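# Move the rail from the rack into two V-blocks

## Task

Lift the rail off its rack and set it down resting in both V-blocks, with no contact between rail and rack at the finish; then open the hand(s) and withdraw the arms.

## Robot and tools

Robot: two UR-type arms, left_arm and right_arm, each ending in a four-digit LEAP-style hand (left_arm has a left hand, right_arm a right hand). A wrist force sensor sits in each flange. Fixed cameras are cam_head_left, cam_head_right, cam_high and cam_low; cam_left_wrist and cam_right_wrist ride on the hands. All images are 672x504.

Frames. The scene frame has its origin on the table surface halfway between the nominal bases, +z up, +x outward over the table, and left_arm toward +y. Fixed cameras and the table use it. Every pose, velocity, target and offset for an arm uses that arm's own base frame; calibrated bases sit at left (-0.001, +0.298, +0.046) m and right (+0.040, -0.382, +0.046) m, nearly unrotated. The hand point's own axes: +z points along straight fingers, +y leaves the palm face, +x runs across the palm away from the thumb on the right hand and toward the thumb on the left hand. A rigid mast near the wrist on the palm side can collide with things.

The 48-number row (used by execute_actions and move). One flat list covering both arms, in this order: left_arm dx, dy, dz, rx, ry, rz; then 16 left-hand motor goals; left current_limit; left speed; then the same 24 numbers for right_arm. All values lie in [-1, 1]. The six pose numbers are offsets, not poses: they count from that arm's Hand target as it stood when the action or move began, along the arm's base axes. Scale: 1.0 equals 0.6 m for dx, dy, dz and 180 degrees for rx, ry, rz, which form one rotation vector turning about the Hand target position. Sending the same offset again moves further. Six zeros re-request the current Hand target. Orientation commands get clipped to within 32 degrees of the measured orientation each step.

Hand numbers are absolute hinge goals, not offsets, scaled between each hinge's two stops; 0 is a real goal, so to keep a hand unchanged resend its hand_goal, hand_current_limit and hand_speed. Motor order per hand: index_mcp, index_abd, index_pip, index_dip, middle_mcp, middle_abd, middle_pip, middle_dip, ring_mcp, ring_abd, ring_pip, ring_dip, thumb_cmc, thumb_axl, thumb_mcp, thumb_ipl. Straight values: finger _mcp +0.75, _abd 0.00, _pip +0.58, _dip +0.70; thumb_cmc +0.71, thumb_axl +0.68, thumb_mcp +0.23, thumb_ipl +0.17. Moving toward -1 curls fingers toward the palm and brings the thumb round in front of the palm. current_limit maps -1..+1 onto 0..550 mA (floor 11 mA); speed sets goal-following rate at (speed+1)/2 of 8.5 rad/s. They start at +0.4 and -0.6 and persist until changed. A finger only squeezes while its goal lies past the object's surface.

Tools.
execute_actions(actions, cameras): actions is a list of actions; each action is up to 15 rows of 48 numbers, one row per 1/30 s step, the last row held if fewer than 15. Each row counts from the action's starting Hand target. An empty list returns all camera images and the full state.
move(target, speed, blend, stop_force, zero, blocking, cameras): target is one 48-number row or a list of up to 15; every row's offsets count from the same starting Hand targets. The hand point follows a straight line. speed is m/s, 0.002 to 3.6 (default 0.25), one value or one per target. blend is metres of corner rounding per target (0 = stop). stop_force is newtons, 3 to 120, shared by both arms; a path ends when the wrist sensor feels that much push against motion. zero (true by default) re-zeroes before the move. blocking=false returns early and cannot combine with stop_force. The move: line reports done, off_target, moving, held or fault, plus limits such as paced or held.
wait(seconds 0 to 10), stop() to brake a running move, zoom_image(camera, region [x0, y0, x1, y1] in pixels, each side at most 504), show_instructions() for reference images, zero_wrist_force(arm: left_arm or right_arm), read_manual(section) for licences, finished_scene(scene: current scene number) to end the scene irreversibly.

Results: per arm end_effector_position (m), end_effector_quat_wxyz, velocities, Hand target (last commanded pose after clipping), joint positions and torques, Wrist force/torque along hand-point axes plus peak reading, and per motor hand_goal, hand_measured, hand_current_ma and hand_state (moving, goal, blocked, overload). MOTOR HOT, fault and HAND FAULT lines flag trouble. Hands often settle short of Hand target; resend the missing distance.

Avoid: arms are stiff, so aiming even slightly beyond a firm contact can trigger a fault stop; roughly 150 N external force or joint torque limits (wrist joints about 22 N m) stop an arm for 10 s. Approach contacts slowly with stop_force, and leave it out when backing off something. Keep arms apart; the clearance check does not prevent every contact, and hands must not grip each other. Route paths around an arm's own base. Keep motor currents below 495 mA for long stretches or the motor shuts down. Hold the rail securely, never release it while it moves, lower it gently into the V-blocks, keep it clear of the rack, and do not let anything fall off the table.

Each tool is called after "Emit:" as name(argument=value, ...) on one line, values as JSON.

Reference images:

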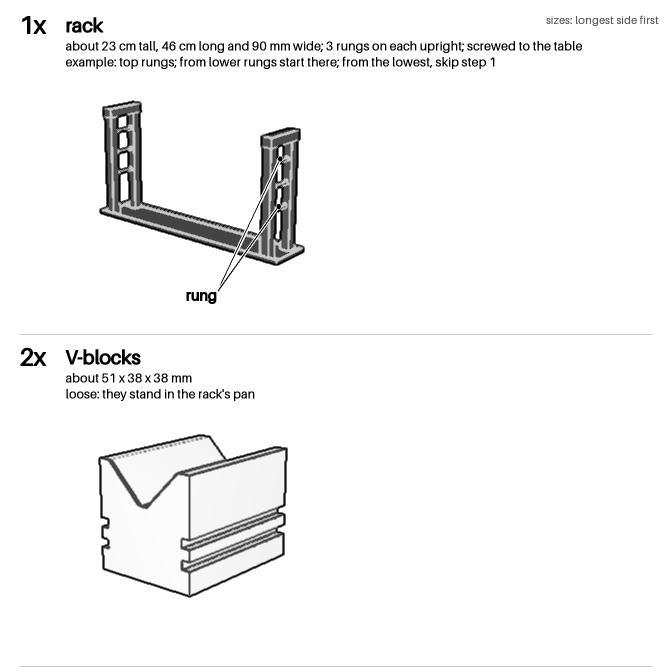

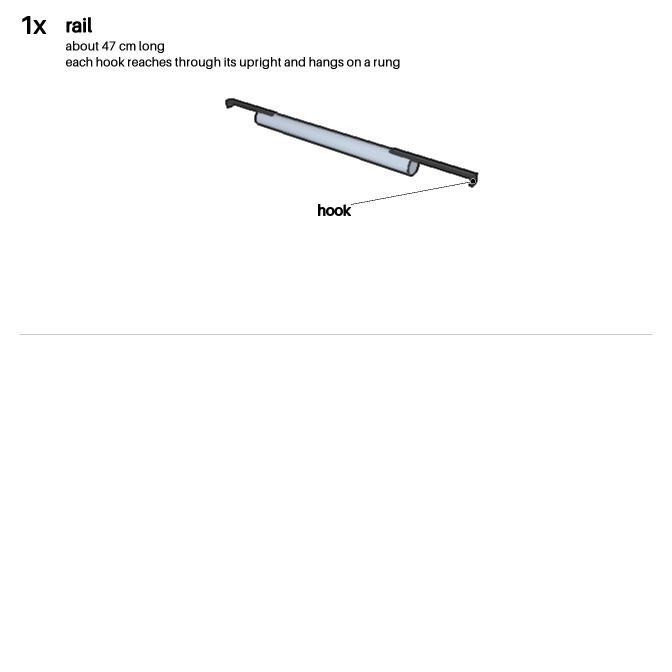

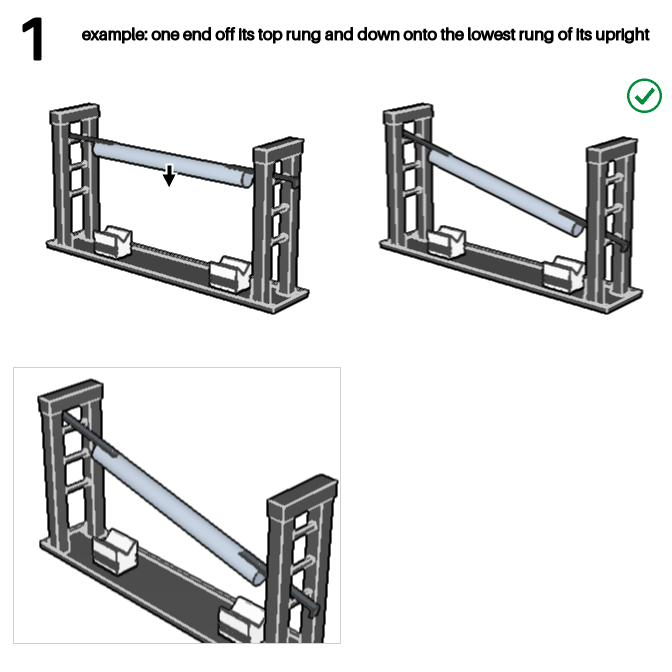

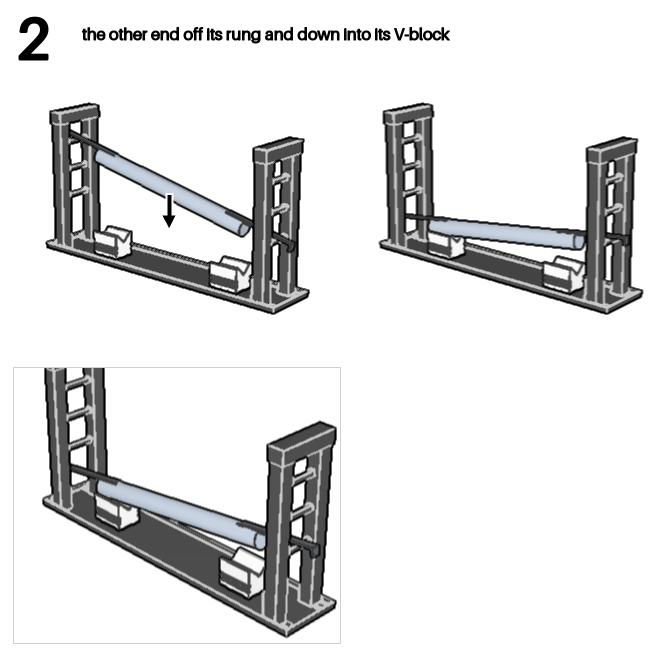

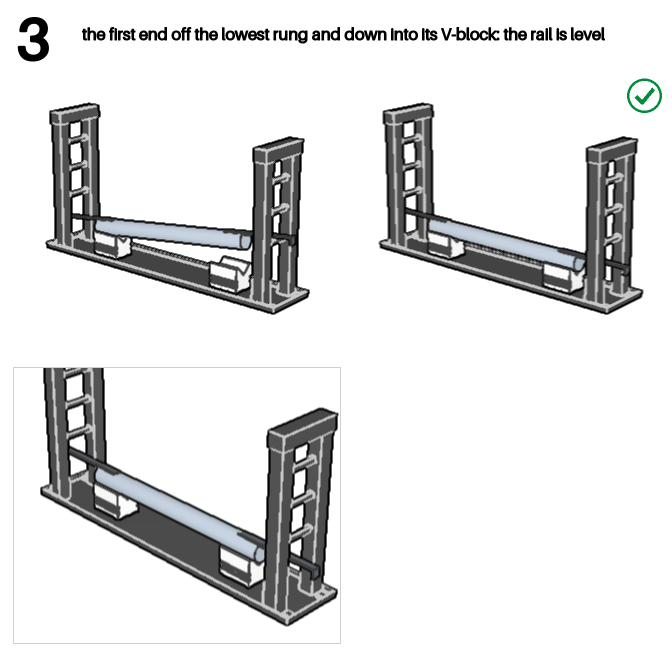

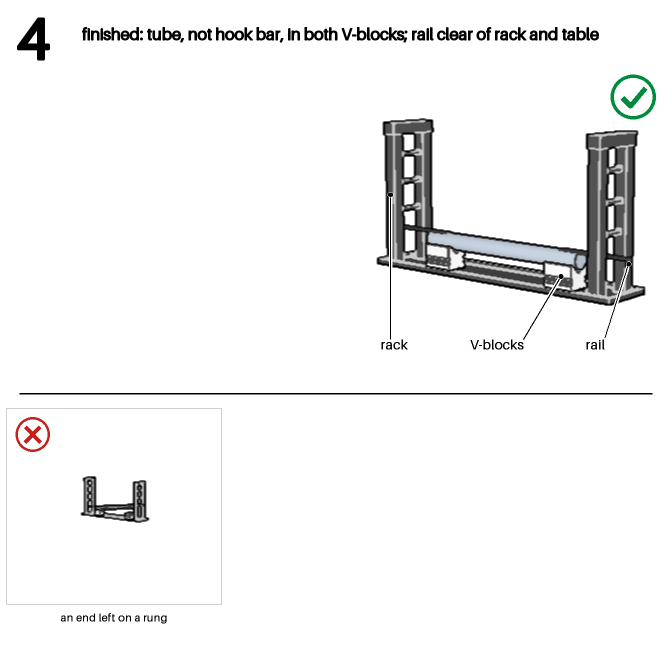

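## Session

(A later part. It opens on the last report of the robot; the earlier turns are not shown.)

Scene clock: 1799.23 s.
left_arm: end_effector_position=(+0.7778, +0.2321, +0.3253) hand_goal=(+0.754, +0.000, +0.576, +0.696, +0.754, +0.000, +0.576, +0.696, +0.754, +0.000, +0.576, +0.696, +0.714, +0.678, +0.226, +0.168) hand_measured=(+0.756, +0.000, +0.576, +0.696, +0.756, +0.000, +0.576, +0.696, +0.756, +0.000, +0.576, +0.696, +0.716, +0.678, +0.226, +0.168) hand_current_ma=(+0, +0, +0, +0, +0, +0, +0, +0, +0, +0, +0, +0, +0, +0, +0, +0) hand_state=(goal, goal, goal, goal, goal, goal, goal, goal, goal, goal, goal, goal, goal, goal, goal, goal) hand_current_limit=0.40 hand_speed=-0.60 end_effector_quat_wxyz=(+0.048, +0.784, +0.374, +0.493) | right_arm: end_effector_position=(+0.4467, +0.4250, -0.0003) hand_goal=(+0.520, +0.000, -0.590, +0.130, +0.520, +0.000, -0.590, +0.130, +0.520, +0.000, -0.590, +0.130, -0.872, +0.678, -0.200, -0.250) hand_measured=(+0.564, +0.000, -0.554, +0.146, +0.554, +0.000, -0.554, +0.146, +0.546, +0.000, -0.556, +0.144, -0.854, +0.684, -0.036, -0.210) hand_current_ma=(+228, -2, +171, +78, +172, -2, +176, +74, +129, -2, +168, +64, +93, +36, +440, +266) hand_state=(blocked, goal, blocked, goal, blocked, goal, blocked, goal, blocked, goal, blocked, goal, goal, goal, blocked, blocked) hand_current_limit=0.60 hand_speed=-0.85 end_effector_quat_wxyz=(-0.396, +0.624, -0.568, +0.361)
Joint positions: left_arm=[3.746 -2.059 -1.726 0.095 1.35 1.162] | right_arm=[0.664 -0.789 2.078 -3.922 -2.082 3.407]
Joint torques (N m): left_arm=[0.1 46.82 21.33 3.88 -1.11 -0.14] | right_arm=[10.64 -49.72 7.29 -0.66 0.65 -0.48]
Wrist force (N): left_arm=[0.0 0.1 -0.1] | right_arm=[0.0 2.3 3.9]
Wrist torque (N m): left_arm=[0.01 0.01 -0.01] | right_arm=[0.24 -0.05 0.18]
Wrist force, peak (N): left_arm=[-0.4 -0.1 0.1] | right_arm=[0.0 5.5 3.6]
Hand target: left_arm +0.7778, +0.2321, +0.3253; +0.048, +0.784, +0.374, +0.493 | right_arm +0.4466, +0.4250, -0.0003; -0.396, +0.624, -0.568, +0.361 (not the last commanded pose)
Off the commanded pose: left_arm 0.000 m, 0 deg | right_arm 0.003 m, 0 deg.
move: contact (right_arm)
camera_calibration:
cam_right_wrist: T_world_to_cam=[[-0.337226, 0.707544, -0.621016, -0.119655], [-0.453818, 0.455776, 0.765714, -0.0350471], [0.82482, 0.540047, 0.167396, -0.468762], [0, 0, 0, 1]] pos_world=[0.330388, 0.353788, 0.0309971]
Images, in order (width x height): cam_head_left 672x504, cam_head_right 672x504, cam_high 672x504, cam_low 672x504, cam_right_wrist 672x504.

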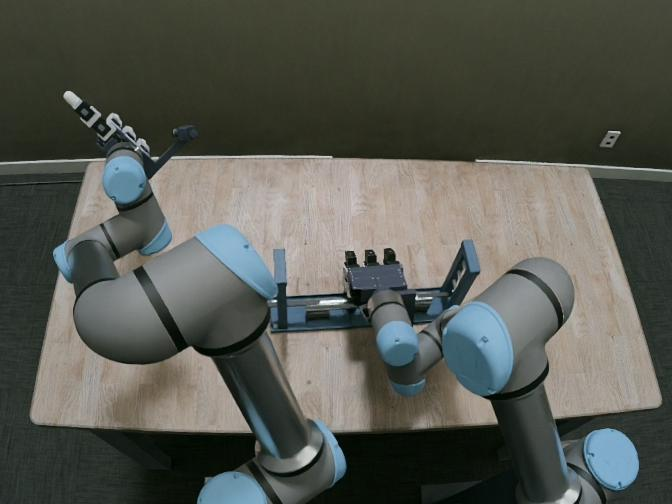

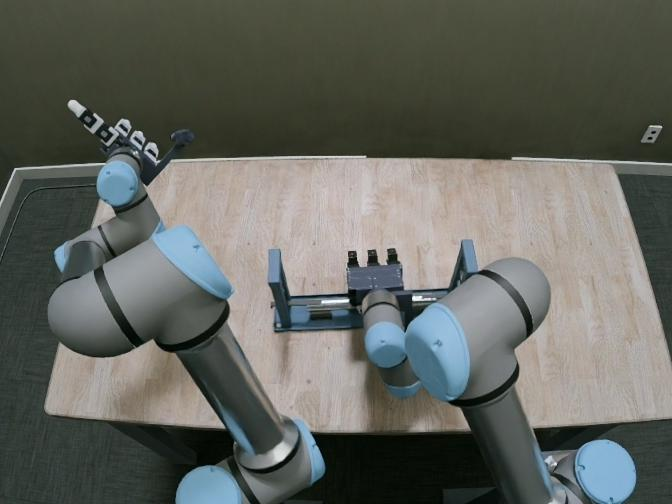

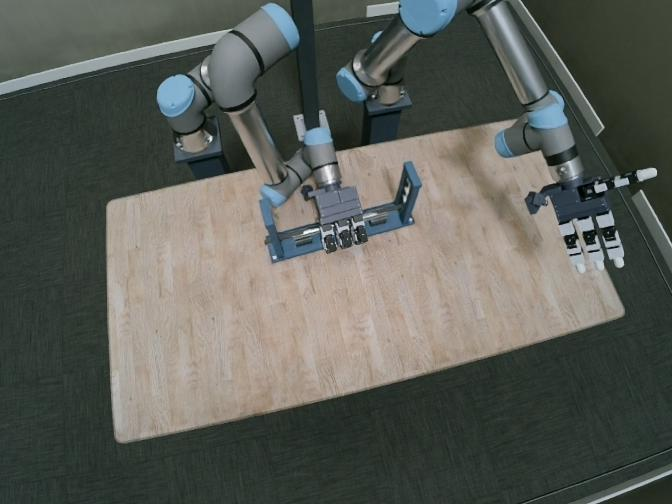

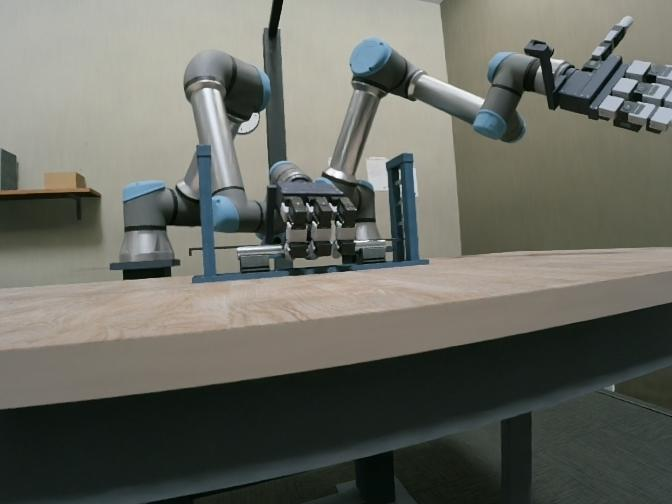

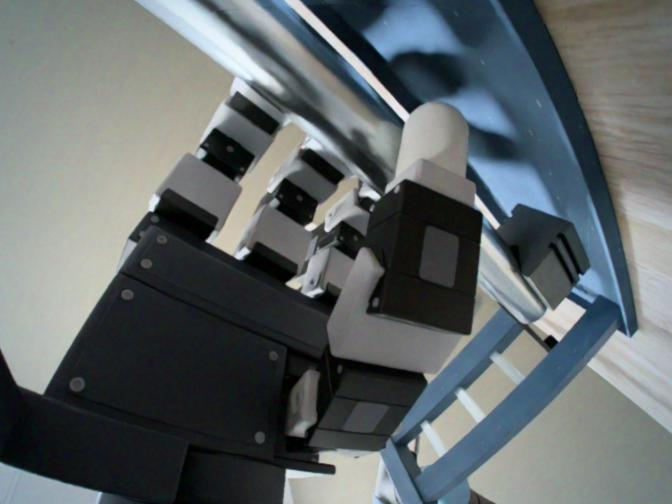

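Emit:
execute_actions(actions=[[[0,0,0,0,0,0, 0.754,0,0.576,0.696,0.754,0,0.576,0.696,0.754,0,0.576,0.696,0.714,0.678,0.226,0.168,0.4,-0.6, 0,0,0,0,0,0, 0.565,0,-0.556,0.147,0.555,0,-0.555,0.147,0.547,0,-0.556,0.145,-0.86,0.68,-0.036,-0.21,0.6,-0.9]],[[0,0,0,0,0,0, 0.754,0,0.576,0.696,0.754,0,0.576,0.696,0.754,0,0.576,0.696,0.714,0.678,0.226,0.168,0.4,-0.6, 0,0,0,0,0,0, 0.62,0,-0.56,0.147,0.62,0,-0.56,0.147,0.62,0,-0.56,0.145,-0.86,0.68,0.03,-0.21,0.6,-0.9]],[[0,0,0,0,0,0, 0.754,0,0.576,0.696,0.754,0,0.576,0.696,0.754,0,0.576,0.696,0.714,0.678,0.226,0.168,0.4,-0.6, 0,0,0,0,0,0, 0.7,0,-0.56,0.147,0.7,0,-0.56,0.147,0.7,0,-0.56,0.145,-0.86,0.68,0.12,-0.21,0.6,-0.85]]], cameras=["cam_low","cam_right_wrist","cam_head_right"])

Emit:
zoom_image(camera="cam_low", region=[180, 180, 300, 290])

Emit:
zoom_image(camera="cam_right_wrist", region=[420, 120, 620, 350])

Scene clock: 1831.50 s.
left_arm: end_effector_position=(+0.7778, +0.2321, +0.3253) hand_goal=(+0.754, +0.000, +0.576, +0.696, +0.754, +0.000, +0.576, +0.696, +0.754, +0.000, +0.576, +0.696, +0.714, +0.678, +0.226, +0.168) hand_measured=(+0.756, +0.000, +0.576, +0.696, +0.756, +0.000, +0.576, +0.696, +0.756, +0.000, +0.576, +0.696, +0.716, +0.678, +0.226, +0.168) hand_current_ma=(+0, +0, +0, +0, +0, +0, +0, +0, +0, +0, +0, +0, +0, +0, +0, +0) hand_state=(goal, goal, goal, goal, goal, goal, goal, goal, goal, goal, goal, goal, goal, goal, goal, goal) hand_current_limit=0.40 hand_speed=-0.60 end_effector_quat_wxyz=(+0.048, +0.784, +0.374, +0.493) | right_arm: end_effector_position=(+0.4466, +0.4250, -0.0003) hand_goal=(+0.700, +0.000, -0.560, +0.148, +0.700, +0.000, -0.560, +0.148, +0.700, +0.000, -0.560, +0.146, -0.860, +0.680, +0.120, -0.210) hand_measured=(+0.682, +0.000, -0.556, +0.152, +0.684, +0.000, -0.556, +0.152, +0.686, +0.000, -0.556, +0.150, -0.852, +0.682, +0.116, -0.208) hand_current_ma=(-90, -2, +19, +19, -81, -2, +23, +15, -72, -2, +21, +15, +36, +17, -19, +16) hand_state=(goal, goal, goal, goal, goal, goal, goal, goal, goal, goal, goal, goal, goal, goal, goal, goal) hand_current_limit=0.60 hand_speed=-0.85 end_effector_quat_wxyz=(-0.396, +0.624, -0.568, +0.361)
Joint positions: left_arm=[3.746 -2.059 -1.726 0.095 1.35 1.162] | right_arm=[0.664 -0.789 2.078 -3.922 -2.082 3.407]
Joint torques (N m): left_arm=[0.44 46.92 21.04 3.9 -0.98 -0.08] | right_arm=[10.9 -45.36 -5.98 -5.23 0.59 -0.54]
Wrist force (N): left_arm=[-0.1 -0.1 0.0] | right_arm=[-0.5 0.7 -0.7]
Wrist torque (N m): left_arm=[-0.02 0.01 -0.01] | right_arm=[0.12 0.04 0.09]
Wrist force, peak (N): left_arm=[0.0 -0.3 -0.1] | right_arm=[-0.8 5.1 2.0]
Hand target: left_arm +0.7778, +0.2321, +0.3253; +0.048, +0.784, +0.374, +0.493 | right_arm +0.4466, +0.4250, -0.0003; -0.396, +0.624, -0.568, +0.361
Off the commanded pose: left_arm 0.000 m, 0 deg | right_arm 0.000 m, 0 deg.
Step readings (end_effector_position of left_arm | right_arm):
0: (+0.7778, +0.2321, +0.3253) | (+0.4466, +0.4250, -0.0003)
1: (+0.7778, +0.2321, +0.3253) | (+0.4466, +0.4250, -0.0003)
2: (+0.7778, +0.2321, +0.3253) | (+0.4466, +0.4250, -0.0003)
4: (+0.7778, +0.2321, +0.3253) | (+0.4466, +0.4250, -0.0003)
8: (+0.7778, +0.2321, +0.3253) | (+0.4466, +0.4250, -0.0003)
15: (+0.7778, +0.2321, +0.3253) | (+0.4466, +0.4250, -0.0003)
16: (+0.7778, +0.2321, +0.3253) | (+0.4466, +0.4250, -0.0003)
17: (+0.7778, +0.2321, +0.3253) | (+0.4466, +0.4250, -0.0003)
19: (+0.7778, +0.2321, +0.3253) | (+0.4466, +0.4250, -0.0003)
23: (+0.7778, +0.2321, +0.3253) | (+0.4466, +0.4250, -0.0003)
30: (+0.7778, +0.2321, +0.3253) | (+0.4466, +0.4250, -0.0003)
31: (+0.7778, +0.2321, +0.3253) | (+0.4466, +0.4250, -0.0003)
32: (+0.7778, +0.2321, +0.3253) | (+0.4466, +0.4250, -0.0003)
34: (+0.7778, +0.2321, +0.3253) | (+0.4466, +0.4250, -0.0003)
38: (+0.7778, +0.2321, +0.3253) | (+0.4466, +0.4250, -0.0003)
45: (+0.7778, +0.2321, +0.3253) | (+0.4466, +0.4250, -0.0003)
camera_calibration:
cam_right_wrist: T_world_to_cam=[[-0.337209, 0.707527, -0.621044, -0.119654], [-0.45383, 0.455802, 0.765691, -0.0350516], [0.82482, 0.540046, 0.167396, -0.468762], [0, 0, 0, 1]] pos_world=[0.330388, 0.353788, 0.0309969]
Images, in order (width x height): cam_head_right 672x504, cam_low 672x504, cam_right_wrist 672x504.

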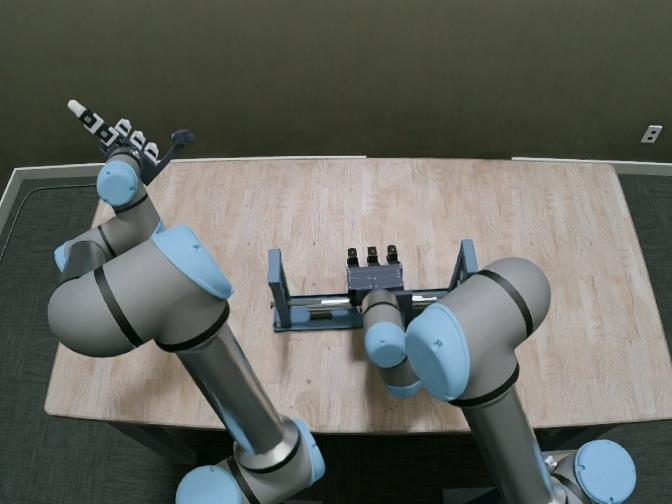

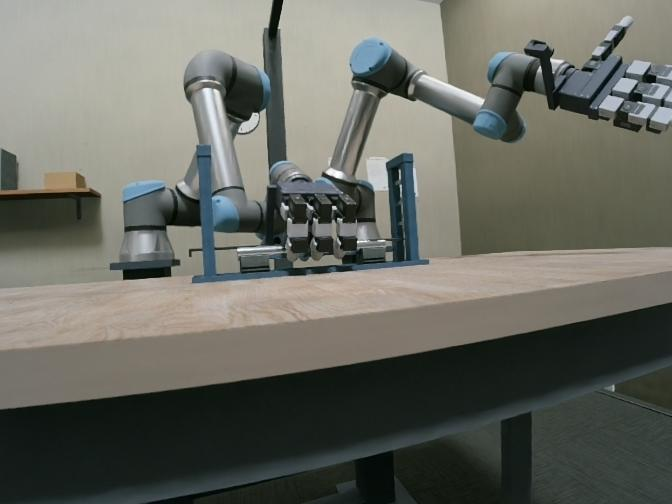

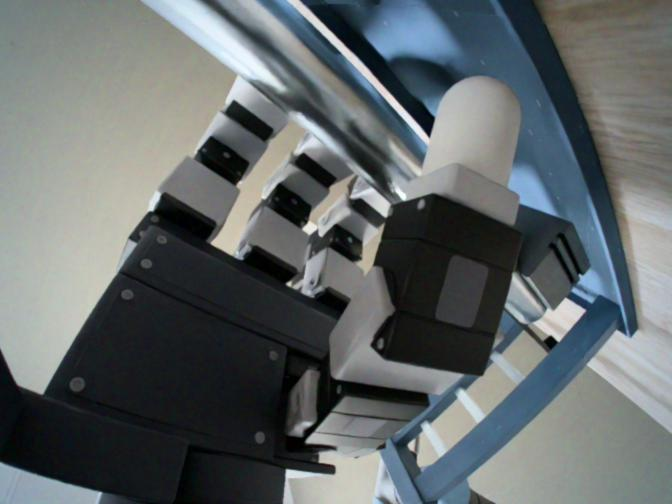

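Scaled by 4.200 from the camera's 672x504 image, which has a finer 960x720 frame.

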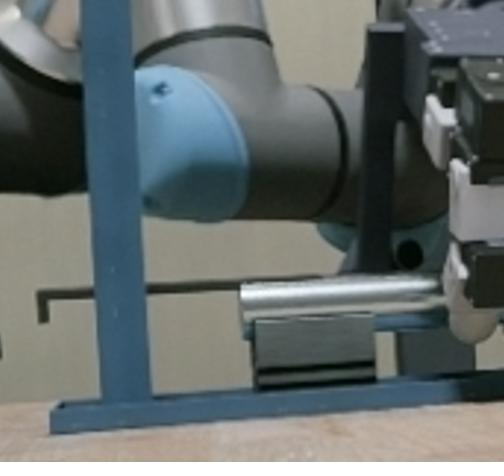

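Scaled by 2.191 from the camera's 672x504 image, which has a finer 960x720 frame.

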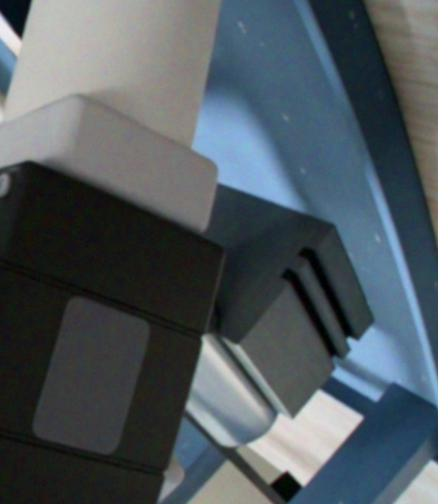

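Emit:
execute_actions(actions=[[[0,0,0,0,0,0, 0.754,0,0.576,0.696,0.754,0,0.576,0.696,0.754,0,0.576,0.696,0.714,0.678,0.226,0.168,0.4,-0.6, 0,0,0,0,0,0, 0.95,0,-0.56,0.147,0.95,0,-0.56,0.147,0.95,0,-0.56,0.145,-0.86,0.68,0.36,-0.21,0.6,-0.8]],[[0,0,0,0,0,0, 0.754,0,0.576,0.696,0.754,0,0.576,0.696,0.754,0,0.576,0.696,0.714,0.678,0.226,0.168,0.4,-0.6, 0,0,0,0,0,0, 0.95,0,-0.56,0.147,0.95,0,-0.56,0.147,0.95,0,-0.56,0.145,-0.86,0.68,0.36,-0.21,0.6,-0.8]]])

Emit:
move(target=[[0,0,0,0,0,0, 0.754,0,0.576,0.696,0.754,0,0.576,0.696,0.754,0,0.576,0.696,0.714,0.678,0.226,0.168,0.4,-0.6, 0,0,0.1,0,0,0, 0.95,0,-0.56,0.147,0.95,0,-0.56,0.147,0.95,0,-0.56,0.145,-0.86,0.68,0.36,-0.21,0.6,-0.8],[0,0,0,0,0,0, 0.754,0,0.576,0.696,0.754,0,0.576,0.696,0.754,0,0.576,0.696,0.714,0.678,0.226,0.168,0.4,-0.6, 0,0,0.5,0,0,0, 0.95,0,-0.56,0.147,0.95,0,-0.56,0.147,0.95,0,-0.56,0.145,-0.86,0.68,0.36,-0.21,0.6,-0.8]], speed=[0.05, 0.2], cameras=["all"])

Emit:
zoom_image(camera="cam_head_left", region=[250, 230, 490, 350])

Emit:
zoom_image(camera="cam_low", region=[170, 130, 450, 300])

Emit:
zoom_image(camera="cam_high", region=[240, 150, 440, 270])

Scene clock: 1846.67 s.
left_arm: end_effector_position=(+0.7778, +0.2321, +0.3253) hand_goal=(+0.754, +0.000, +0.576, +0.696, +0.754, +0.000, +0.576, +0.696, +0.754, +0.000, +0.576, +0.696, +0.714, +0.678, +0.226, +0.168) hand_measured=(+0.756, +0.000, +0.576, +0.696, +0.756, +0.000, +0.576, +0.696, +0.756, +0.000, +0.576, +0.696, +0.716, +0.678, +0.226, +0.168) hand_current_ma=(+0, +0, +0, +0, +0, +0, +0, +0, +0, +0, +0, +0, +0, +0, +0, +0) hand_state=(goal, goal, goal, goal, goal, goal, goal, goal, goal, goal, goal, goal, goal, goal, goal, goal) hand_current_limit=0.40 hand_speed=-0.60 end_effector_quat_wxyz=(+0.048, +0.784, +0.374, +0.493) | right_arm: end_effector_position=(+0.4467, +0.4250, -0.0003) hand_goal=(+0.950, +0.000, -0.560, +0.148, +0.950, +0.000, -0.560, +0.148, +0.950, +0.000, -0.560, +0.146, -0.860, +0.680, +0.360, -0.210) hand_measured=(+0.930, +0.000, -0.558, +0.152, +0.932, +0.000, -0.556, +0.152, +0.934, +0.000, -0.558, +0.148, -0.852, +0.682, +0.354, -0.208) hand_current_ma=(-106, -2, +12, +18, -95, -2, +14, +15, -85, -2, +14, +14, +36, +12, -35, +12) hand_state=(blocked, goal, goal, goal, goal, goal, goal, goal, goal, goal, goal, goal, goal, goal, goal, goal) hand_current_limit=0.60 hand_speed=-0.80 end_effector_quat_wxyz=(-0.396, +0.624, -0.568, +0.361)
Joint positions: left_arm=[3.746 -2.059 -1.726 0.095 1.35 1.162] | right_arm=[0.664 -0.789 2.078 -3.922 -2.082 3.407]
Joint torques (N m): left_arm=[0.86 46.95 21.37 3.98 -1 -0.07] | right_arm=[10.28 -34.46 -19.94 -4.86 0.61 -0.36]
Wrist force (N): left_arm=[0.0 -0.2 0.1] | right_arm=[-0.6 1.0 -1.2]
Wrist torque (N m): left_arm=[-0.04 0.01 0.00] | right_arm=[0.20 0.06 0.09]
Wrist force, peak (N): left_arm=[-0.4 -0.1 0.0] | right_arm=[-1.0 1.2 -1.1]
Hand target: left_arm +0.7778, +0.2321, +0.3253; +0.048, +0.784, +0.374, +0.493 | right_arm +0.4466, +0.4250, -0.0003; -0.396, +0.624, -0.568, +0.361
Off the commanded pose: left_arm 0.000 m, 0 deg | right_arm 0.000 m, 0 deg.
Step readings (end_effector_position of left_arm | right_arm):
0: (+0.7778, +0.2321, +0.3253) | (+0.4467, +0.4250, -0.0003)
1: (+0.7778, +0.2321, +0.3253) | (+0.4467, +0.4250, -0.0003)
2: (+0.7778, +0.2321, +0.3253) | (+0.4467, +0.4250, -0.0003)
4: (+0.7778, +0.2321, +0.3253) | (+0.4467, +0.4250, -0.0003)
8: (+0.7778, +0.2321, +0.3253) | (+0.4467, +0.4250, -0.0003)
15: (+0.7778, +0.2321, +0.3253) | (+0.4467, +0.4250, -0.0003)
16: (+0.7778, +0.2321, +0.3253) | (+0.4467, +0.4250, -0.0003)
17: (+0.7778, +0.2321, +0.3253) | (+0.4467, +0.4250, -0.0003)
19: (+0.7778, +0.2321, +0.3253) | (+0.4467, +0.4250, -0.0003)
23: (+0.7778, +0.2321, +0.3253) | (+0.4467, +0.4250, -0.0003)
30: (+0.7778, +0.2321, +0.3253) | (+0.4467, +0.4250, -0.0003)

Scene clock: 1850.23 s.
left_arm: end_effector_position=(+0.7778, +0.2321, +0.3253) hand_goal=(+0.754, +0.000, +0.576, +0.696, +0.754, +0.000, +0.576, +0.696, +0.754, +0.000, +0.576, +0.696, +0.714, +0.678, +0.226, +0.168) hand_measured=(+0.756, +0.000, +0.576, +0.696, +0.756, +0.000, +0.576, +0.696, +0.756, +0.000, +0.576, +0.696, +0.716, +0.678, +0.226, +0.168) hand_current_ma=(+0, +0, +0, +0, +0, +0, +0, +0, +0, +0, +0, +0, +0, +0, +0, +0) hand_state=(goal, goal, goal, goal, goal, goal, goal, goal, goal, goal, goal, goal, goal, goal, goal, goal) hand_current_limit=0.40 hand_speed=-0.60 end_effector_quat_wxyz=(+0.048, +0.784, +0.374, +0.493) | right_arm: end_effector_position=(+0.4466, +0.4250, +0.2996) hand_goal=(+0.950, +0.000, -0.560, +0.148, +0.950, +0.000, -0.560, +0.148, +0.950, +0.000, -0.560, +0.146, -0.860, +0.680, +0.360, -0.210) hand_measured=(+0.930, +0.000, -0.558, +0.152, +0.932, +0.000, -0.556, +0.152, +0.934, +0.000, -0.558, +0.148, -0.852, +0.682, +0.354, -0.208) hand_current_ma=(-100, -2, +12, +17, -90, -2, +14, +14, -79, -2, +13, +14, +36, +12, -33, +12) hand_state=(goal, goal, goal, goal, goal, goal, goal, goal, goal, goal, goal, goal, goal, goal, goal, goal) hand_current_limit=0.60 hand_speed=-0.80 end_effector_quat_wxyz=(-0.396, +0.624, -0.568, +0.361) end_effector_velocity=(+0.000, -0.001, -0.001) end_effector_angular_velocity=(-0.004, +0.005, -0.001)
Joint positions: left_arm=[3.746 -2.059 -1.726 0.095 1.35 1.162] | right_arm=[0.664 -1.41 1.93 -3.152 -2.082 3.407]
Joint velocities: left_arm=[within noise] | right_arm=[0 0 0 0.006 -0.001 0]
Joint torques (N m): left_arm=[0.46 46.84 21.32 4.07 -1.13 -0.12] | right_arm=[-9.28 -36.64 -36.76 -0.17 1.32 1.87]
Wrist force (N): left_arm=[0.0 0.0 0.1] | right_arm=[-0.3 1.0 -1.1]
Wrist torque (N m): left_arm=[-0.01 0.00 0.00] | right_arm=[0.22 0.04 0.12]
Wrist force, peak (N): left_arm=[-0.1 -0.5 0.1] | right_arm=[-0.6 1.5 -1.5]
Hand target: left_arm +0.7778, +0.2321, +0.3253; +0.048, +0.784, +0.374, +0.493 | right_arm +0.4466, +0.4250, +0.2997; -0.396, +0.624, -0.568, +0.361
Off the commanded pose: left_arm 0.000 m, 0 deg | right_arm 0.000 m, 0 deg.
move: done
camera_calibration:
cam_right_wrist: T_world_to_cam=[[-0.337233, 0.707539, -0.621018, 0.0665298], [-0.453918, 0.45571, 0.765693, -0.264545], [0.824762, 0.540108, 0.167484, -0.518978], [0, 0, 0, 1]] pos_world=[0.330388, 0.353788, 0.330797]

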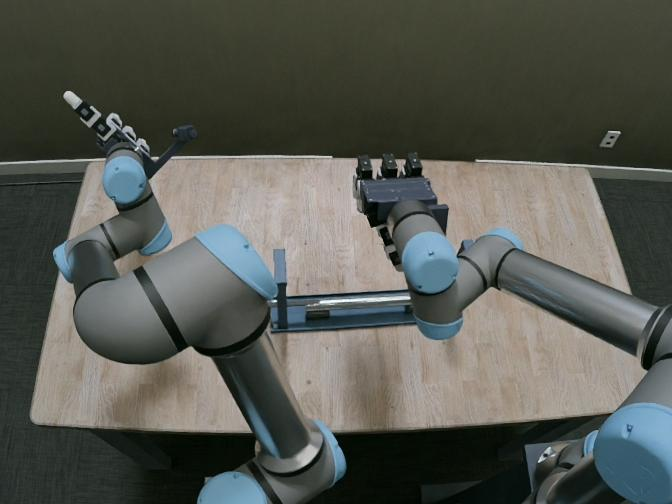

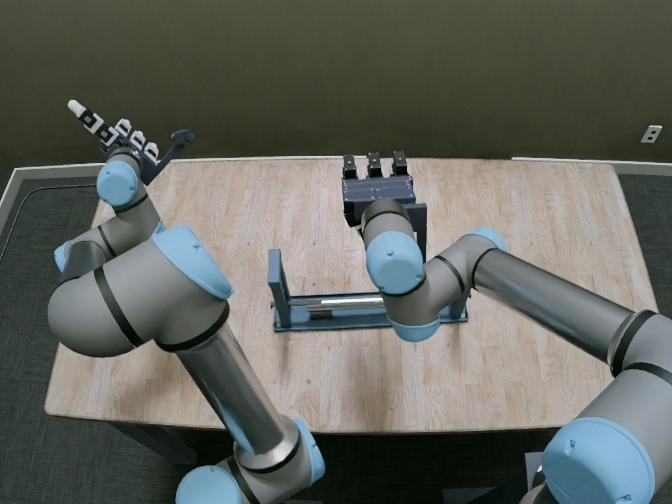

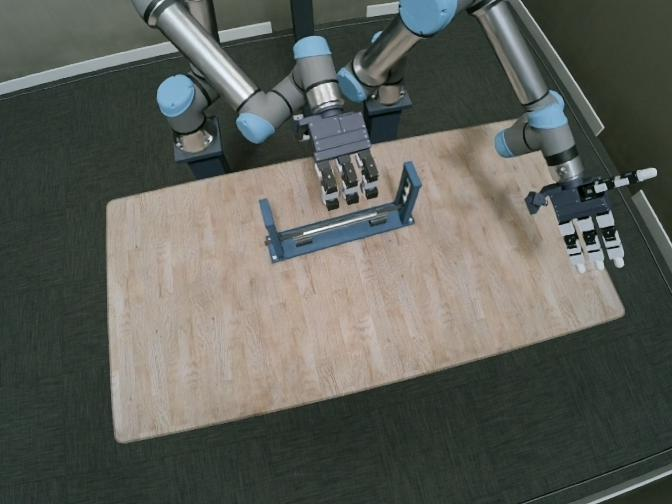

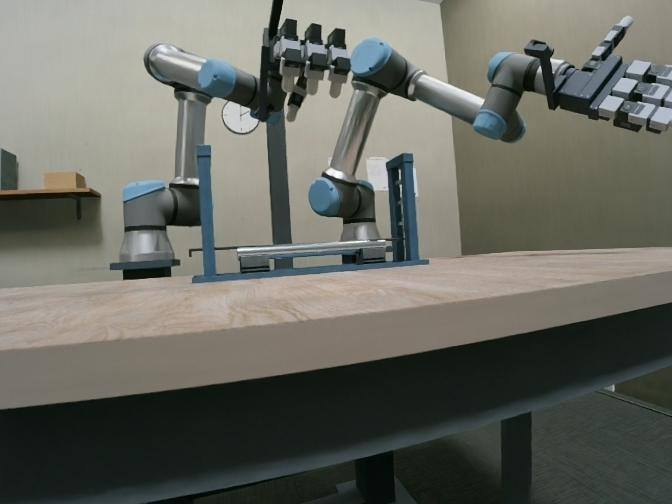

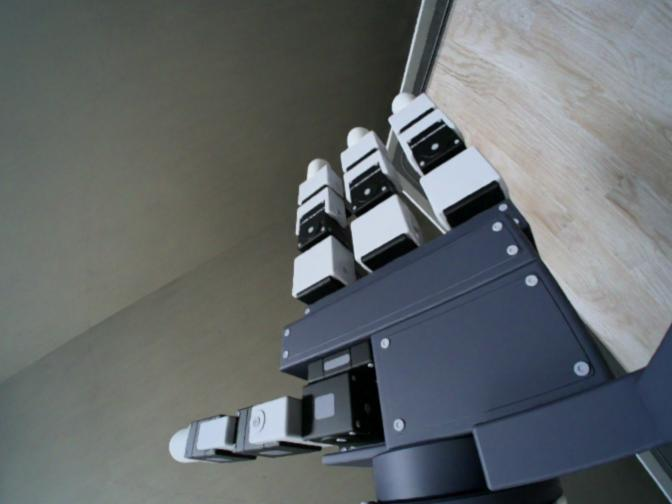

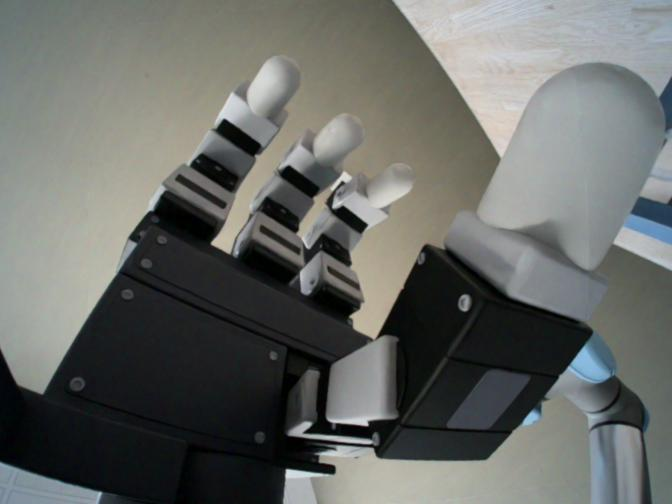

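Scaled by 2.100 from the camera's 672x504 image, which has a finer 960x720 frame.

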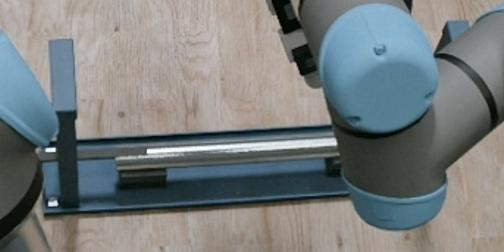

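Scaled by 1.800 from the camera's 672x504 image, which has a finer 960x720 frame.

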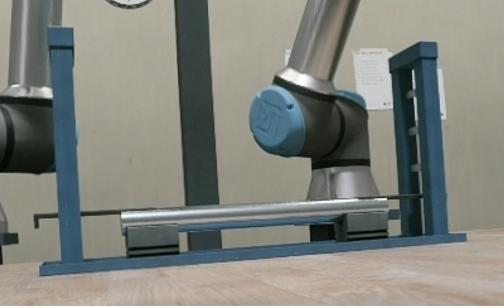

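Scaled by 2.520 from the camera's 672x504 image, which has a finer 960x720 frame.

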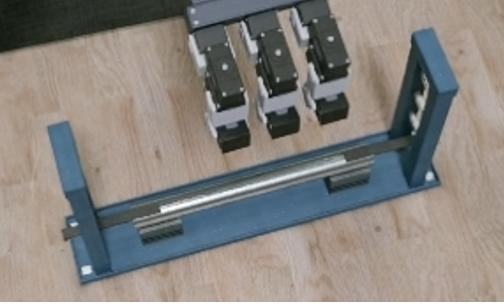

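Emit:
zoom_image(camera="cam_high", region=[380, 190, 430, 240])

Emit:
zoom_image(camera="cam_low", region=[340, 210, 440, 280])

Emit:
zoom_image(camera="cam_head_right", region=[255, 280, 325, 330])

Emit:
zoom_image(camera="cam_high", region=[250, 220, 310, 270])

Scaled by 10.080 from the camera's 672x504 image, which has a finer 960x720 frame.

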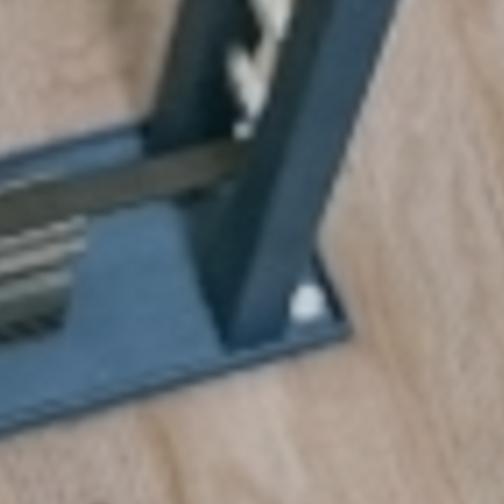

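Scaled by 5.040 from the camera's 672x504 image, which has a finer 960x720 frame.

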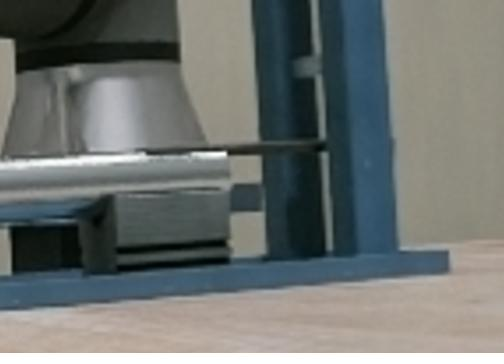

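Scaled by 7.200 from the camera's 672x504 image, which has a finer 960x720 frame.

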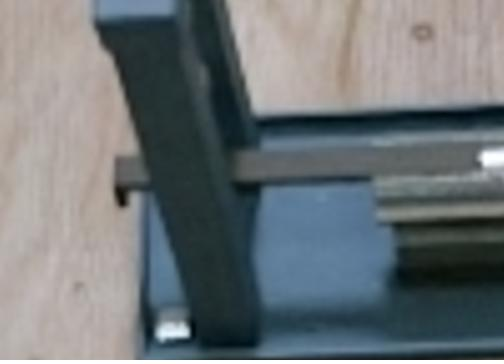

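Scaled by 8.400 from the camera's 672x504 image, which has a finer 960x720 frame.

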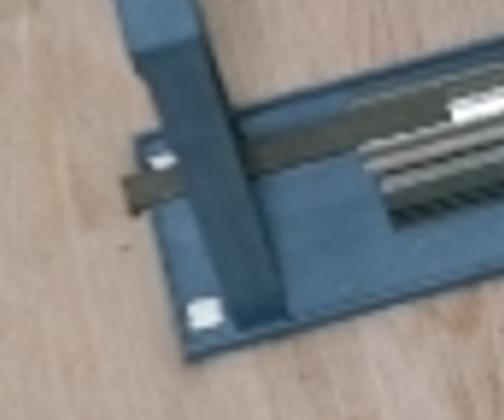

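Emit:
finished_scene(scene=1)

The scene is finished: the task was done.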